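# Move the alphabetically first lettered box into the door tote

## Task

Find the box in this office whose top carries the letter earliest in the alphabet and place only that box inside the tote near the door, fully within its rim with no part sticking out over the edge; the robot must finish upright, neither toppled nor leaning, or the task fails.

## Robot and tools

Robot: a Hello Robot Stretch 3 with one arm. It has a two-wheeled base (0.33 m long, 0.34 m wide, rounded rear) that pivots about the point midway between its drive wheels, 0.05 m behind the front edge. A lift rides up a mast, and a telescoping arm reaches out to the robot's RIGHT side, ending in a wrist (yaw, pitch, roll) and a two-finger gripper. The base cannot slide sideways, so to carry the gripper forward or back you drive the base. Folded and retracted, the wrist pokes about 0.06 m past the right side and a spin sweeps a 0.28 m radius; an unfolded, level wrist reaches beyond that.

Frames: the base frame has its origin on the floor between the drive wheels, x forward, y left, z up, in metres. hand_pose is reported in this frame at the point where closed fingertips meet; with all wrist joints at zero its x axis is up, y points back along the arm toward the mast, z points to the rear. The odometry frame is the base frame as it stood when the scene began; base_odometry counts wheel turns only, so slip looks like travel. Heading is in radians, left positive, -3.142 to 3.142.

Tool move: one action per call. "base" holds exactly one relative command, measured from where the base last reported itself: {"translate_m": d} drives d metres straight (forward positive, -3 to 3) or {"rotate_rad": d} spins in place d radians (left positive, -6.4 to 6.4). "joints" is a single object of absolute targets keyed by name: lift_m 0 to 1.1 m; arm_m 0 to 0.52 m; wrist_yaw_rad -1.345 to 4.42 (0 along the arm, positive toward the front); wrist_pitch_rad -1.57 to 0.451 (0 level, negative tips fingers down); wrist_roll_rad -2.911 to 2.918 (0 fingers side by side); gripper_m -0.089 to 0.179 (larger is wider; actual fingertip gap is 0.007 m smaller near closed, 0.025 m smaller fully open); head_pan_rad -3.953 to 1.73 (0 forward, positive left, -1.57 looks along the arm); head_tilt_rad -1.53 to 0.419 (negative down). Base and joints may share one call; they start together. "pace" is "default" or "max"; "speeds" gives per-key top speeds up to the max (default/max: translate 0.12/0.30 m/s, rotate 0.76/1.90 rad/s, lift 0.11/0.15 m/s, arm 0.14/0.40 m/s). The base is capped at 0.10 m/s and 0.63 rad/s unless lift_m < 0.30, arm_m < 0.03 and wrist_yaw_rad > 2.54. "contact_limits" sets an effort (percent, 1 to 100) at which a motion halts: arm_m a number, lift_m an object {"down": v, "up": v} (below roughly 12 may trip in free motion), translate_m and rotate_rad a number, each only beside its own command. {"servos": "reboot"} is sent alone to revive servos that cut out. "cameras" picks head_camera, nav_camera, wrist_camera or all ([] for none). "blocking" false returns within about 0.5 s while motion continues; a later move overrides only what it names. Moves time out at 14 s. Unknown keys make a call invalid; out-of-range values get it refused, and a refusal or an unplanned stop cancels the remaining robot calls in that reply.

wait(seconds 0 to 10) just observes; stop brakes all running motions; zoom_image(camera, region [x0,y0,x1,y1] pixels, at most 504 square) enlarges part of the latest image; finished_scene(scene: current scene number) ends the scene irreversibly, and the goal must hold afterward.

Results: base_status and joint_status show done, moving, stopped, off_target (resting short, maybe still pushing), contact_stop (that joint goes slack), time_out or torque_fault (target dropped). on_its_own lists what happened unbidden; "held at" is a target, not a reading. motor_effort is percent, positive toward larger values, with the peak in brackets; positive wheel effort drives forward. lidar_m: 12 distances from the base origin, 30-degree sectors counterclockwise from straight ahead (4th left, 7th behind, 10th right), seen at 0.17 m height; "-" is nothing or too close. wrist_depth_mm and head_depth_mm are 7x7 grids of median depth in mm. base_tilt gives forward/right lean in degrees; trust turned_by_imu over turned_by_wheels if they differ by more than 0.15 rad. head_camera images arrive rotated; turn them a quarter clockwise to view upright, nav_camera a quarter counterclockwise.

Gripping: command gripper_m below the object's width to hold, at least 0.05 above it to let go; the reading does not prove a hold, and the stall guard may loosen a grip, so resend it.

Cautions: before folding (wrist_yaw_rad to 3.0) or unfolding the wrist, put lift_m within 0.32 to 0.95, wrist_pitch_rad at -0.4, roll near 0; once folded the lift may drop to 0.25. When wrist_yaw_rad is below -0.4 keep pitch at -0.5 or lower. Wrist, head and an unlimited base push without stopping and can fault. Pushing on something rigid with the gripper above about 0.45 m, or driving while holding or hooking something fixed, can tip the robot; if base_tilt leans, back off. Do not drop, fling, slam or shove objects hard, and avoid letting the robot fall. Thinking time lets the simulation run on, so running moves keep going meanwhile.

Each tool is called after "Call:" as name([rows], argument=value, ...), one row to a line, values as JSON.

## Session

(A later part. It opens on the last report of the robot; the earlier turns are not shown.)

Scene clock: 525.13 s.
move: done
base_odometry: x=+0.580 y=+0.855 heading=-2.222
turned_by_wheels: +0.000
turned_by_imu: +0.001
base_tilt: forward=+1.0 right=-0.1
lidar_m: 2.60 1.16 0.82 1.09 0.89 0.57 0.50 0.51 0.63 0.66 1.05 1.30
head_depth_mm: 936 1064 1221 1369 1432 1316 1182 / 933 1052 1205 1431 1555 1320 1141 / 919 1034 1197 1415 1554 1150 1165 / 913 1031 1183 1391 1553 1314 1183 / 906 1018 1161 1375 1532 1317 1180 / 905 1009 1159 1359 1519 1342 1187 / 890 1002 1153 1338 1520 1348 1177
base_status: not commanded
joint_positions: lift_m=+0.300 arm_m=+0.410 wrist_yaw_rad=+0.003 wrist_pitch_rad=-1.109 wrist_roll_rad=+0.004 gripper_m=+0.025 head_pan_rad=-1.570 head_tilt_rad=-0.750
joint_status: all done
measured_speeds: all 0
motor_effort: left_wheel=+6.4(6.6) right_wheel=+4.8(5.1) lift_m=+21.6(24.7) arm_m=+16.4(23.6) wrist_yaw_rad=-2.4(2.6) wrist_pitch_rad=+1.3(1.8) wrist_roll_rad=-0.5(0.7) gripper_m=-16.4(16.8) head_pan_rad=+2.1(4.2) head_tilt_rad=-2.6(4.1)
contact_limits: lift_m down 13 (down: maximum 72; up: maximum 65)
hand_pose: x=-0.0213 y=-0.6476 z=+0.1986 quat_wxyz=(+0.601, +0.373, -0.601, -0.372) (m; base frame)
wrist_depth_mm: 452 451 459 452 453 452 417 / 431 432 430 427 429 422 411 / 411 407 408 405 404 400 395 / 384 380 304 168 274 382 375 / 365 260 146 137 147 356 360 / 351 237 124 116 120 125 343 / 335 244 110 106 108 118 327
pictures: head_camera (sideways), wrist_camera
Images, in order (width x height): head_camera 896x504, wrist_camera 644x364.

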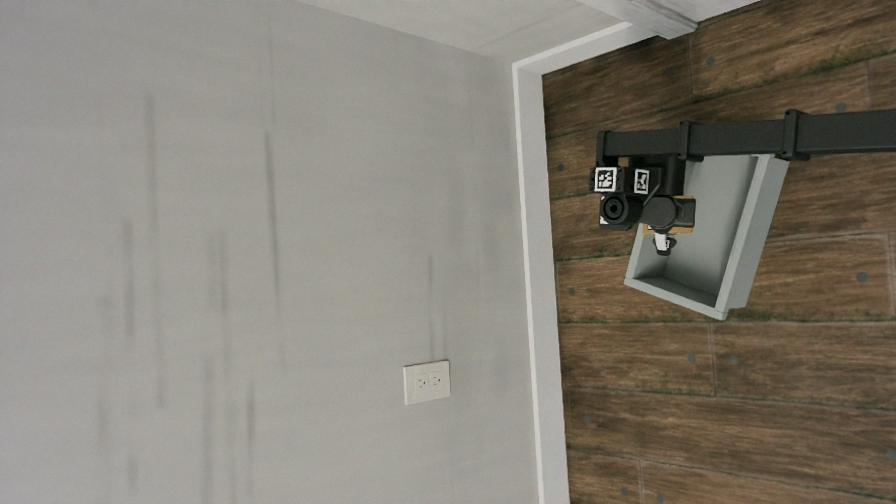

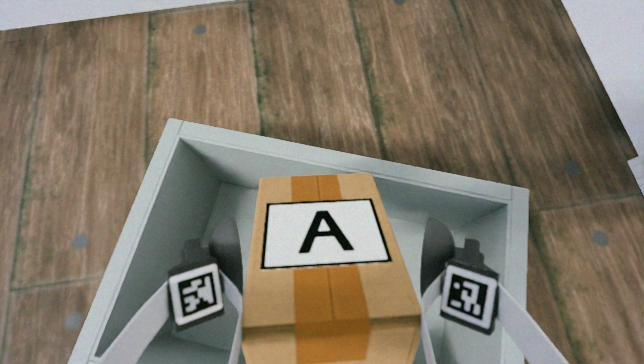

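Call:
move(joints={"lift_m": 0.18}, contact_limits={"lift_m": {"down": 13}}, cameras=["head_camera", "wrist_camera"])

Scene clock: 541.30 s.
move: done
base_odometry: x=+0.580 y=+0.855 heading=-2.222
turned_by_wheels: +0.000
turned_by_imu: +0.001
base_tilt: forward=+0.9 right=+0.1
lidar_m: 2.61 1.16 0.81 1.09 0.89 0.57 0.50 0.51 0.63 1.05 1.05 1.31
head_depth_mm: 937 1060 1220 1363 1419 1322 1178 / 926 1049 1211 1426 1555 1319 1168 / 911 1041 1194 1408 1568 990 1163 / 917 1031 1182 1382 1547 1315 1184 / 904 1022 1174 1374 1533 1316 1183 / 906 1012 1162 1369 1522 1345 1185 / 894 1002 1153 1339 1522 1333 1180
base_status: not commanded
joint_positions: lift_m=+0.180 arm_m=+0.410 wrist_yaw_rad=+0.003 wrist_pitch_rad=-1.109 wrist_roll_rad=+0.004 gripper_m=+0.025 head_pan_rad=-1.570 head_tilt_rad=-0.750
joint_status: all done
measured_speeds: all 0
motor_effort: left_wheel=+6.4(6.6) right_wheel=+4.4(5.1) lift_m=+21.3(24.2) arm_m=+1.4(7.0) wrist_yaw_rad=-2.1(2.7) wrist_pitch_rad=+1.3(1.8) wrist_roll_rad=-0.4(0.8) gripper_m=-14.5(16.7) head_pan_rad=+1.1(3.3) head_tilt_rad=-1.6(3.3)
contact_limits: lift_m down 13 (down: maximum 72; up: maximum 65)
hand_pose: x=-0.0213 y=-0.6476 z=+0.0786 quat_wxyz=(+0.601, +0.373, -0.601, -0.372) (m; base frame)
wrist_depth_mm: 163 171 312 307 305 302 305 / - 188 173 161 153 290 289 / - - 231 205 181 163 154 / - - - 169 233 207 - / - - 146 137 142 - - / - - 124 116 119 120 - / - - 109 106 108 112 -
pictures: head_camera (sideways), wrist_camera
Images, in order (width x height): head_camera 896x504, wrist_camera 644x364.

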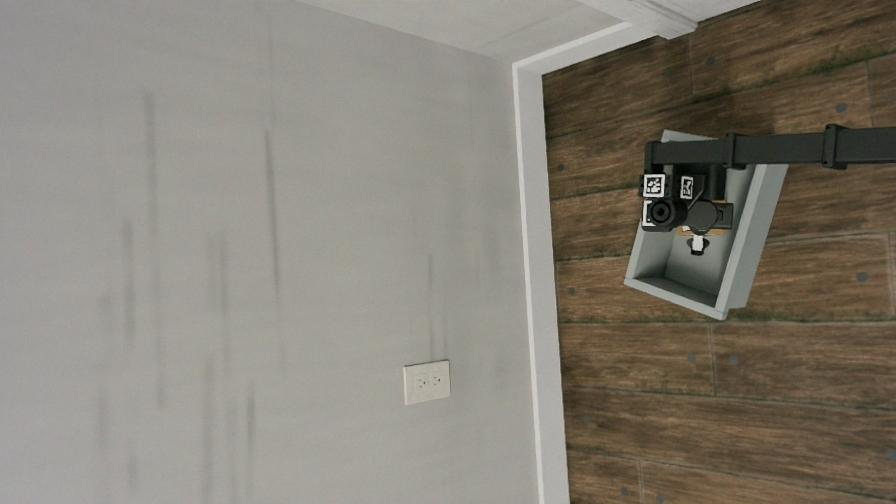

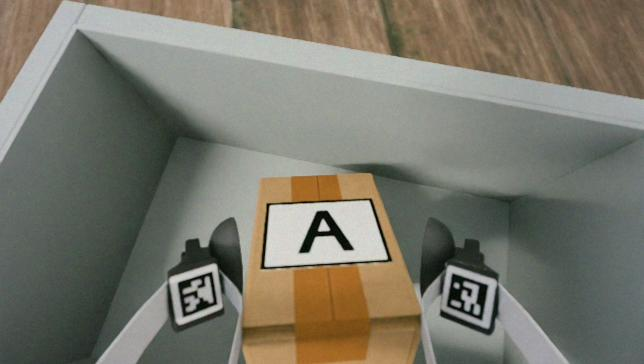

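Call:
move(joints={"lift_m": 0.145}, contact_limits={"lift_m": {"down": 12}}, speeds={"lift_m": 0.03}, cameras=["wrist_camera"])

Scene clock: 546.90 s.
move: done
base_odometry: x=+0.580 y=+0.855 heading=-2.222
turned_by_wheels: +0.000
turned_by_imu: +0.001
base_tilt: forward=+0.8 right=-0.2
lidar_m: 2.60 1.16 0.81 1.09 0.89 0.57 0.50 0.51 0.62 1.05 1.05 1.30
head_depth_mm: 931 1060 1217 1371 1418 1321 1181 / 927 1039 1208 1421 1558 1318 1185 / 920 1037 1191 1410 1559 1005 1134 / 910 1031 1176 1393 1547 1315 1181 / 900 1020 1167 1383 1539 1307 1175 / 896 1009 1162 1360 1526 1347 1181 / 890 993 1150 1350 1523 1346 1178
base_status: not commanded
joint_positions: lift_m=+0.145 arm_m=+0.410 wrist_yaw_rad=+0.003 wrist_pitch_rad=-1.109 wrist_roll_rad=+0.004 gripper_m=+0.025 head_pan_rad=-1.570 head_tilt_rad=-0.750
joint_status: all done
measured_speeds: all 0
motor_effort: left_wheel=+6.3(6.6) right_wheel=+4.6(5.2) lift_m=+21.5(23.4) arm_m=-11.9(12.1) wrist_yaw_rad=-2.0(2.7) wrist_pitch_rad=+1.3(1.8) wrist_roll_rad=-0.4(0.7) gripper_m=-15.5(16.9) head_pan_rad=+1.6(3.2) head_tilt_rad=-0.2(2.5)
contact_limits: lift_m down 12 (down: maximum 72; up: maximum 65)
hand_pose: x=-0.0213 y=-0.6476 z=+0.0436 quat_wxyz=(+0.601, +0.373, -0.601, -0.372) (m; base frame)
wrist_depth_mm: 153 150 138 125 118 116 264 / - 189 173 155 146 129 119 / - - 219 200 181 163 152 / - - - 162 217 201 - / - - 146 137 143 - - / - 124 124 116 120 123 - / - 188 123 106 112 185 -
pictures: wrist_camera
Images, in order (width x height): wrist_camera 644x364.

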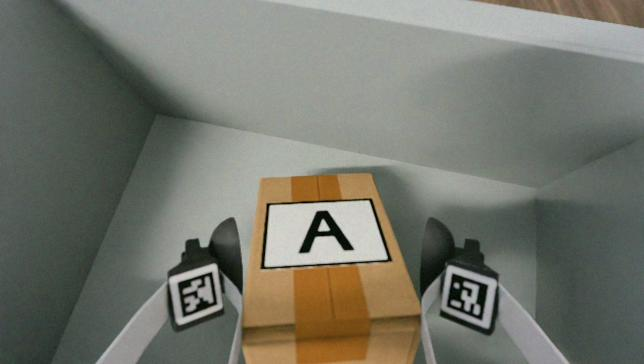

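Call:
move(joints={"lift_m": 0.133}, contact_limits={"lift_m": {"down": 12}}, speeds={"lift_m": 0.03}, cameras=["wrist_camera"])

Scene clock: 549.70 s.
move: done
base_odometry: x=+0.580 y=+0.855 heading=-2.222
turned_by_wheels: +0.000
turned_by_imu: +0.000
base_tilt: forward=+0.8 right=-0.1
lidar_m: 2.60 1.17 0.81 1.09 0.89 0.57 0.50 0.51 0.62 1.05 1.05 1.30
head_depth_mm: 934 1059 1220 1368 1417 1314 1186 / 924 1047 1204 1430 1572 1326 1180 / 919 1035 1193 1414 1573 1013 1144 / 912 1026 1183 1393 1550 1315 1184 / 903 1015 1166 1378 1530 1317 1177 / 898 1012 1161 1348 1519 1343 1175 / 890 1005 1145 1338 1522 1339 1172
base_status: not commanded
joint_positions: lift_m=+0.133 arm_m=+0.410 wrist_yaw_rad=+0.003 wrist_pitch_rad=-1.107 wrist_roll_rad=+0.004 gripper_m=+0.025 head_pan_rad=-1.570 head_tilt_rad=-0.750
joint_status: all done
measured_speeds: all 0
motor_effort: left_wheel=+6.4(6.6) right_wheel=+4.8(5.1) lift_m=+19.2(22.8) arm_m=-20.0(20.0) wrist_yaw_rad=-2.1(2.6) wrist_pitch_rad=+1.0(1.5) wrist_roll_rad=-0.6(0.8) gripper_m=-15.7(16.5) head_pan_rad=+1.8(2.8) head_tilt_rad=-1.5(1.6)
contact_limits: lift_m down 12 (down: maximum 72; up: maximum 65)
hand_pose: x=-0.0213 y=-0.6481 z=+0.0318 quat_wxyz=(+0.601, +0.372, -0.602, -0.372) (m; base frame)
wrist_depth_mm: 152 149 138 125 118 107 103 / - 188 173 156 143 129 118 / - - 209 196 180 166 146 / - - - 150 - 197 - / - 197 146 130 144 195 - / - 189 123 114 117 125 - / 182 177 127 110 116 175 -
pictures: wrist_camera
Images, in order (width x height): wrist_camera 644x364.

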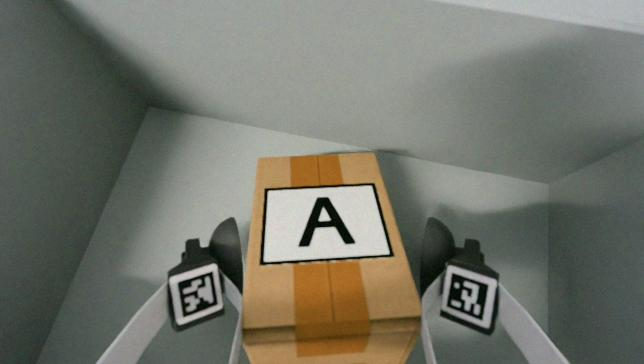

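Call:
move(joints={"lift_m": 0.12}, contact_limits={"lift_m": {"down": 12}}, speeds={"lift_m": 0.02}, cameras=["wrist_camera"])

Scene clock: 553.13 s.
move: done
base_odometry: x=+0.580 y=+0.855 heading=-2.222
turned_by_wheels: +0.000
turned_by_imu: +0.001
base_tilt: forward=+0.9 right=-0.1
lidar_m: 2.61 1.16 0.81 1.09 0.89 0.57 0.50 0.51 0.63 1.05 1.06 1.30
head_depth_mm: 939 1057 1216 1360 1416 1319 1190 / 925 1041 1212 1422 1558 1318 1180 / 923 1038 1201 1402 1564 1022 1140 / 911 1024 1175 1392 1555 1312 1175 / 909 1019 1174 1370 1516 1323 1184 / 897 1016 1160 1361 1512 1349 1183 / 894 1004 1148 1345 1535 1338 1185
base_status: not commanded
joint_positions: lift_m=+0.120 arm_m=+0.410 wrist_yaw_rad=+0.003 wrist_pitch_rad=-1.106 wrist_roll_rad=+0.004 gripper_m=+0.025 head_pan_rad=-1.570 head_tilt_rad=-0.750
joint_status: all done
measured_speeds: all 0
motor_effort: left_wheel=+6.3(6.5) right_wheel=+4.8(5.2) lift_m=+20.3(21.8) arm_m=-19.5(19.7) wrist_yaw_rad=-2.2(2.4) wrist_pitch_rad=+0.9(1.2) wrist_roll_rad=-0.5(0.7) gripper_m=-15.4(16.5) head_pan_rad=+2.4(3.1) head_tilt_rad=-0.5(1.8)
contact_limits: lift_m down 12 (down: maximum 72; up: maximum 65)
hand_pose: x=-0.0213 y=-0.6482 z=+0.0188 quat_wxyz=(+0.601, +0.372, -0.602, -0.372) (m; base frame)
wrist_depth_mm: 151 149 138 124 118 107 100 / - 188 173 157 143 129 118 / - - 197 173 174 165 145 / - 193 193 134 191 192 - / - 186 148 122 145 183 - / 177 178 124 112 114 170 - / 170 165 165 127 163 119 -
pictures: wrist_camera
Images, in order (width x height): wrist_camera 644x364.

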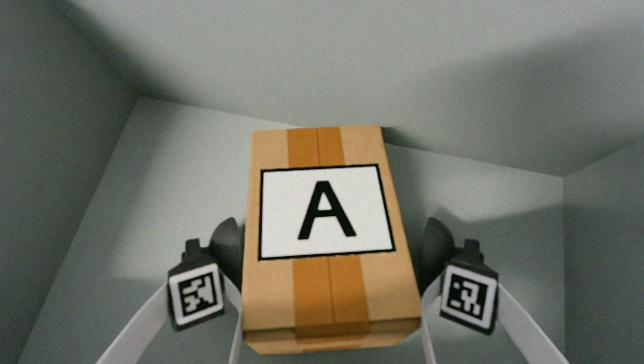

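Call:
move(joints={"lift_m": 0.109}, contact_limits={"lift_m": {"down": 12}}, speeds={"lift_m": 0.02}, cameras=["wrist_camera"])

Scene clock: 556.23 s.
move: contact_stop
base_odometry: x=+0.580 y=+0.855 heading=-2.222
turned_by_wheels: +0.000
turned_by_imu: +0.000
base_tilt: forward=+1.0 right=-0.1
lidar_m: 2.61 1.16 0.81 1.09 0.89 0.57 0.50 0.51 0.63 1.05 1.06 1.30
head_depth_mm: 932 1061 1221 1357 1428 1317 1181 / 922 1047 1211 1433 1558 1318 1181 / 919 1041 1196 1414 1554 1024 1137 / 912 1027 1186 1395 1544 1315 1180 / 908 1022 1170 1388 1531 1314 1182 / 895 1012 1162 1354 1513 1346 1180 / 890 999 1155 1347 1511 1344 1182
base_status: not commanded
joint_positions: lift_m=+0.115 arm_m=+0.410 wrist_yaw_rad=+0.001 wrist_pitch_rad=-1.101 wrist_roll_rad=+0.004 gripper_m=+0.025 head_pan_rad=-1.570 head_tilt_rad=-0.750
joint_status: lift_m contact_stop (moved -0.005 of -0.011)
measured_speeds: translate_m=+0.000 rotate_rad=+0.000 lift_m=+0.005 arm_m=+0.000 wrist_yaw_rad=+0.000 wrist_pitch_rad=+0.000 wrist_roll_rad=+0.000 head_pan_rad=+0.000 head_tilt_rad=+0.000
on_its_own: lift_m is slack since a contact_stop (your +0.109 is given up)
motor_effort: left_wheel=+5.8(6.3) right_wheel=+5.0(5.3) lift_m=+20.1(20.9) arm_m=-10.5(18.3) wrist_yaw_rad=-0.3(2.3) wrist_pitch_rad=+0.0(1.1) wrist_roll_rad=-0.3(0.7) gripper_m=-16.4(17.0) head_pan_rad=+2.5(2.9) head_tilt_rad=-0.6(0.9)
contact_limits: lift_m down 12 (down: maximum 72; up: maximum 65)
hand_pose: x=-0.0215 y=-0.6493 z=+0.0147 quat_wxyz=(+0.602, +0.370, -0.603, -0.371) (m; base frame)
wrist_depth_mm: 150 147 137 123 118 106 100 / - 182 169 153 141 128 118 / - - 197 146 173 162 146 / - 192 191 132 188 188 174 / - 183 148 121 144 180 - / 174 173 125 111 113 168 - / 167 120 163 134 161 120 -
pictures: wrist_camera
Images, in order (width x height): wrist_camera 644x364.

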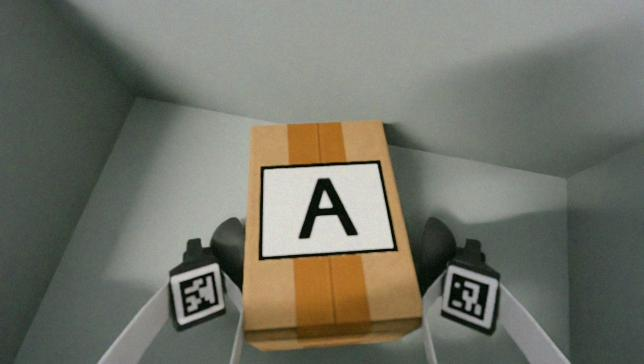

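Call:
move(joints={"lift_m": 0.118}, cameras=[])

Call:
move(joints={"gripper_m": 0.07}, cameras=["wrist_camera"])

Call:
move(joints={"gripper_m": 0.13}, cameras=["wrist_camera"])

Scene clock: 558.90 s.
move: done
base_odometry: x=+0.580 y=+0.855 heading=-2.222
turned_by_wheels: +0.000
turned_by_imu: +0.000
base_tilt: forward=+1.1 right=+0.0
lidar_m: 2.60 1.16 0.81 1.09 0.89 0.57 0.50 0.51 0.62 1.05 1.05 1.30
head_depth_mm: 936 1054 1221 1359 1416 1321 1180 / 926 1049 1205 1422 1568 1325 1178 / 922 1041 1197 1413 1560 1024 1146 / 912 1032 1186 1396 1547 1307 1171 / 908 1016 1164 1378 1524 1318 1177 / 896 1012 1157 1365 1521 1347 1177 / 894 1001 1146 1339 1517 1344 1182
base_status: not commanded
joint_positions: lift_m=+0.118 arm_m=+0.410 wrist_yaw_rad=+0.001 wrist_pitch_rad=-1.103 wrist_roll_rad=+0.004 gripper_m=+0.025 head_pan_rad=-1.570 head_tilt_rad=-0.750
joint_status: all done
measured_speeds: all 0
motor_effort: left_wheel=+5.8(5.8) right_wheel=+5.0(5.1) lift_m=+28.6(28.6) arm_m=+20.0(22.8) wrist_yaw_rad=-0.2(1.1) wrist_pitch_rad=+0.5(0.6) wrist_roll_rad=-0.7(0.7) gripper_m=-16.3(17.5) head_pan_rad=+0.8(2.6) head_tilt_rad=+1.1(1.6)
hand_pose: x=-0.0215 y=-0.6490 z=+0.0172 quat_wxyz=(+0.602, +0.370, -0.603, -0.371) (m; base frame)
wrist_depth_mm: 151 147 136 124 117 106 99 / - 186 170 155 142 129 118 / - - 194 171 176 163 145 / - 194 192 133 190 190 - / - 185 148 122 145 180 - / 175 175 124 111 114 169 - / 169 163 163 129 163 120 -
pictures: none
No camera images: "cameras" was empty.

Scene clock: 559.90 s.
move: done
base_odometry: x=+0.580 y=+0.855 heading=-2.222
turned_by_wheels: +0.000
turned_by_imu: +0.000
base_tilt: forward=+1.0 right=-0.3
lidar_m: 2.61 1.17 0.81 1.09 0.89 0.57 0.50 0.51 0.62 1.05 1.05 1.30
head_depth_mm: 931 1055 1221 1367 1420 1320 1176 / 922 1046 1210 1431 1549 1321 1178 / 918 1033 1193 1410 1562 1023 1137 / 913 1032 1183 1397 1548 1310 1173 / 906 1020 1168 1380 1527 1314 1185 / 898 1009 1156 1369 1522 1343 1183 / 894 1008 1152 1337 1518 1348 1182
base_status: not commanded
joint_positions: lift_m=+0.118 arm_m=+0.410 wrist_yaw_rad=+0.001 wrist_pitch_rad=-1.103 wrist_roll_rad=+0.004 gripper_m=+0.070 head_pan_rad=-1.570 head_tilt_rad=-0.750
joint_status: all done
measured_speeds: all 0
motor_effort: left_wheel=+5.7(5.8) right_wheel=+4.7(5.1) lift_m=+27.8(28.5) arm_m=+11.8(19.6) wrist_yaw_rad=-0.7(1.2) wrist_pitch_rad=+0.4(0.7) wrist_roll_rad=-0.5(0.6) gripper_m=-5.3(74.5) head_pan_rad=+2.1(3.3) head_tilt_rad=+0.2(1.6)
hand_pose: x=-0.0215 y=-0.6490 z=+0.0171 quat_wxyz=(+0.602, +0.370, -0.603, -0.371) (m; base frame)
wrist_depth_mm: 151 147 138 123 118 105 100 / - 186 170 155 141 128 118 / - - 195 170 175 163 144 / - 195 191 133 190 190 - / - 184 147 122 144 181 - / 176 175 124 111 114 170 - / 168 163 163 129 162 117 -
pictures: wrist_camera
Images, in order (width x height): wrist_camera 644x364.

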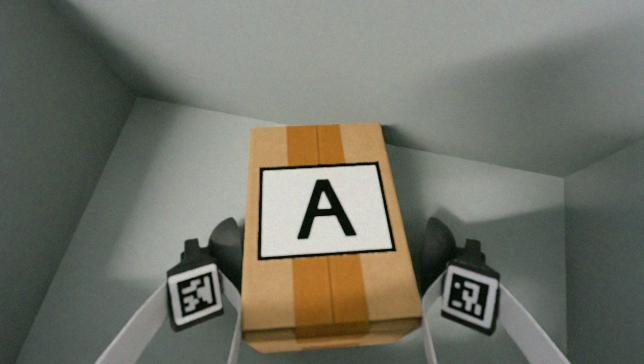

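Scene clock: 561.03 s.
move: done
base_odometry: x=+0.580 y=+0.855 heading=-2.222
turned_by_wheels: +0.000
turned_by_imu: +0.000
base_tilt: forward=+1.0 right=-0.2
lidar_m: 2.60 1.16 0.82 1.09 0.89 0.57 0.50 0.51 0.63 1.05 1.06 1.30
head_depth_mm: 935 1059 1225 1375 1425 1321 1181 / 927 1047 1208 1428 1570 1329 1188 / 921 1040 1193 1409 1560 1025 1136 / 915 1031 1177 1404 1551 1307 1179 / 906 1014 1172 1369 1536 1312 1180 / 899 1013 1155 1361 1526 1340 1185 / 890 1007 1147 1340 1506 1341 1180
base_status: not commanded
joint_positions: lift_m=+0.118 arm_m=+0.410 wrist_yaw_rad=+0.000 wrist_pitch_rad=-1.103 wrist_roll_rad=+0.004 gripper_m=+0.130 head_pan_rad=-1.570 head_tilt_rad=-0.750
joint_status: all done
measured_speeds: all 0
motor_effort: left_wheel=+5.4(5.8) right_wheel=+4.6(5.1) lift_m=+27.1(27.8) arm_m=+3.1(12.0) wrist_yaw_rad=+0.2(1.2) wrist_pitch_rad=+0.1(0.7) wrist_roll_rad=-0.5(0.8) gripper_m=+0.0(87.6) head_pan_rad=+3.0(3.2) head_tilt_rad=+0.9(1.4)
hand_pose: x=-0.0216 y=-0.6489 z=+0.0171 quat_wxyz=(+0.601, +0.370, -0.603, -0.372) (m; base frame)
wrist_depth_mm: 151 146 137 124 117 106 100 / - 184 168 156 142 129 118 / - - 200 174 176 164 143 / - 193 191 140 191 190 - / - 185 181 132 178 179 - / 175 125 172 126 126 124 - / - 128 166 123 163 162 96
pictures: wrist_camera
Images, in order (width x height): wrist_camera 644x364.

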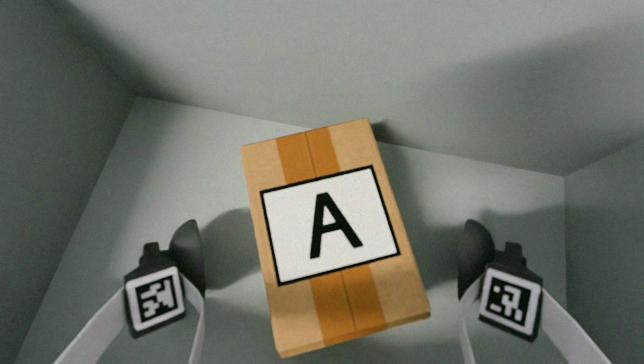

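Call:
move(joints={"lift_m": 0.45}, cameras=["wrist_camera"])

Call:
move(joints={"arm_m": 0.1}, cameras=["head_camera"])

Scene clock: 567.17 s.
move: done
base_odometry: x=+0.580 y=+0.855 heading=-2.222
turned_by_wheels: +0.000
turned_by_imu: +0.001
base_tilt: forward=+1.0 right=+0.0
lidar_m: 2.61 1.16 0.81 1.09 0.89 0.57 0.50 0.51 0.62 1.05 1.06 1.31
head_depth_mm: 939 1055 1218 1364 1418 1320 1186 / 925 1049 1210 1437 1494 666 577 / 916 1044 1196 1402 806 1318 1183 / 913 1033 1187 1386 1549 1313 1176 / 899 1019 1166 1376 1520 1321 1175 / 896 1008 1160 1350 1528 1345 1175 / 896 1001 1148 1347 1529 1351 1185
base_status: not commanded
joint_positions: lift_m=+0.450 arm_m=+0.410 wrist_yaw_rad=+0.000 wrist_pitch_rad=-1.104 wrist_roll_rad=+0.004 gripper_m=+0.130 head_pan_rad=-1.570 head_tilt_rad=-0.750
joint_status: all done
measured_speeds: all 0
motor_effort: left_wheel=+5.2(5.5) right_wheel=+4.9(5.2) lift_m=+30.5(33.5) arm_m=-19.7(20.6) wrist_yaw_rad=+0.2(0.8) wrist_pitch_rad=+0.4(0.9) wrist_roll_rad=-0.4(0.7) gripper_m=+0.0(1.3) head_pan_rad=+2.4(3.0) head_tilt_rad=+1.7(2.5)
hand_pose: x=-0.0216 y=-0.6487 z=+0.3490 quat_wxyz=(+0.601, +0.370, -0.603, -0.372) (m; base frame)
wrist_depth_mm: - - - - - 596 - / - 595 600 597 596 596 - / 569 572 568 560 570 559 487 / 546 544 539 541 535 531 447 / 521 512 404 453 503 505 433 / 492 124 - 434 - 124 459 / - 359 376 - 366 452 435
pictures: wrist_camera
Images, in order (width x height): wrist_camera 644x364.

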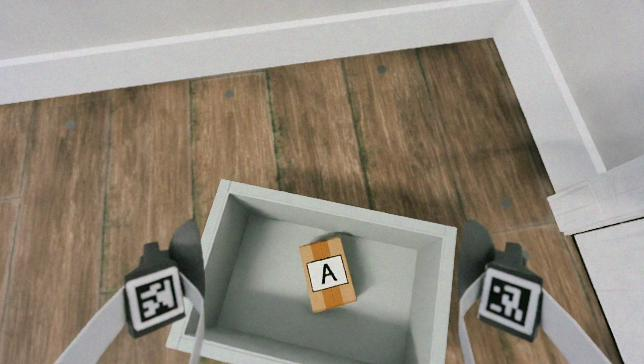

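Scene clock: 570.67 s.
move: done
base_odometry: x=+0.580 y=+0.855 heading=-2.222
turned_by_wheels: +0.000
turned_by_imu: +0.001
base_tilt: forward=+0.7 right=-0.1
lidar_m: 2.61 1.16 0.82 1.09 0.89 0.57 0.50 0.51 0.63 1.05 1.06 1.30
head_depth_mm: 931 1065 1223 1362 1418 1322 1185 / 921 1050 1201 1423 1563 1317 575 / 919 1038 1191 1401 1567 1316 573 / 912 1032 1172 1390 1554 1311 1118 / 903 1020 1167 1370 1522 1317 1184 / 901 1010 1156 1361 1528 1340 1187 / 893 1006 1151 1343 1520 1349 1181
base_status: not commanded
joint_positions: lift_m=+0.450 arm_m=+0.100 wrist_yaw_rad=+0.000 wrist_pitch_rad=-1.104 wrist_roll_rad=+0.004 gripper_m=+0.130 head_pan_rad=-1.570 head_tilt_rad=-0.750
joint_status: all done
measured_speeds: all 0
motor_effort: left_wheel=+5.2(5.5) right_wheel=+5.0(5.2) lift_m=+27.8(30.6) arm_m=-20.3(23.2) wrist_yaw_rad=+0.5(0.9) wrist_pitch_rad=+0.6(1.0) wrist_roll_rad=-0.6(0.7) gripper_m=-0.6(1.3) head_pan_rad=+1.9(2.6) head_tilt_rad=+1.4(2.2)
hand_pose: x=-0.0216 y=-0.3386 z=+0.3490 quat_wxyz=(+0.601, +0.370, -0.603, -0.372) (m; base frame)
wrist_depth_mm: 643 639 634 - 652 621 501 / 610 605 599 533 600 595 503 / 576 577 569 - 555 570 486 / 537 533 544 538 528 533 491 / 511 516 517 509 507 502 492 / 494 124 482 485 482 124 469 / - 458 460 465 463 454 453
pictures: head_camera (sideways)
Images, in order (width x height): head_camera 896x504.

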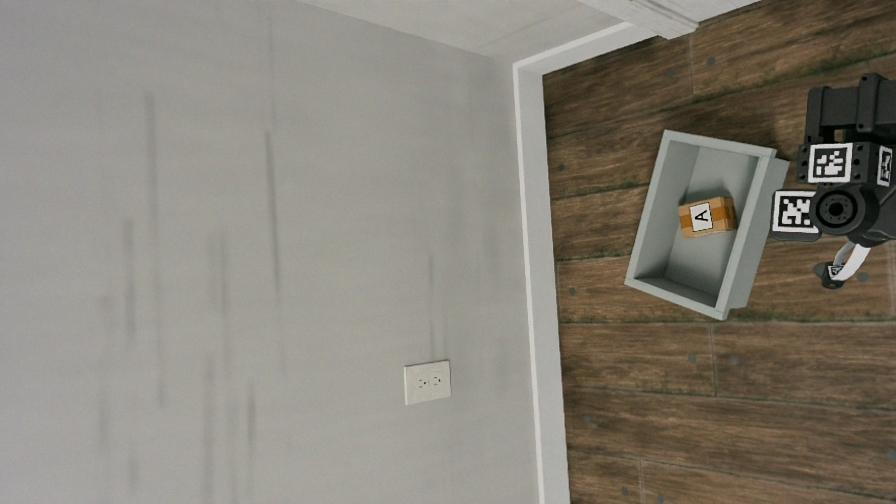

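Call:
finished_scene(scene=1, done=true)

The scene is finished: the task was done.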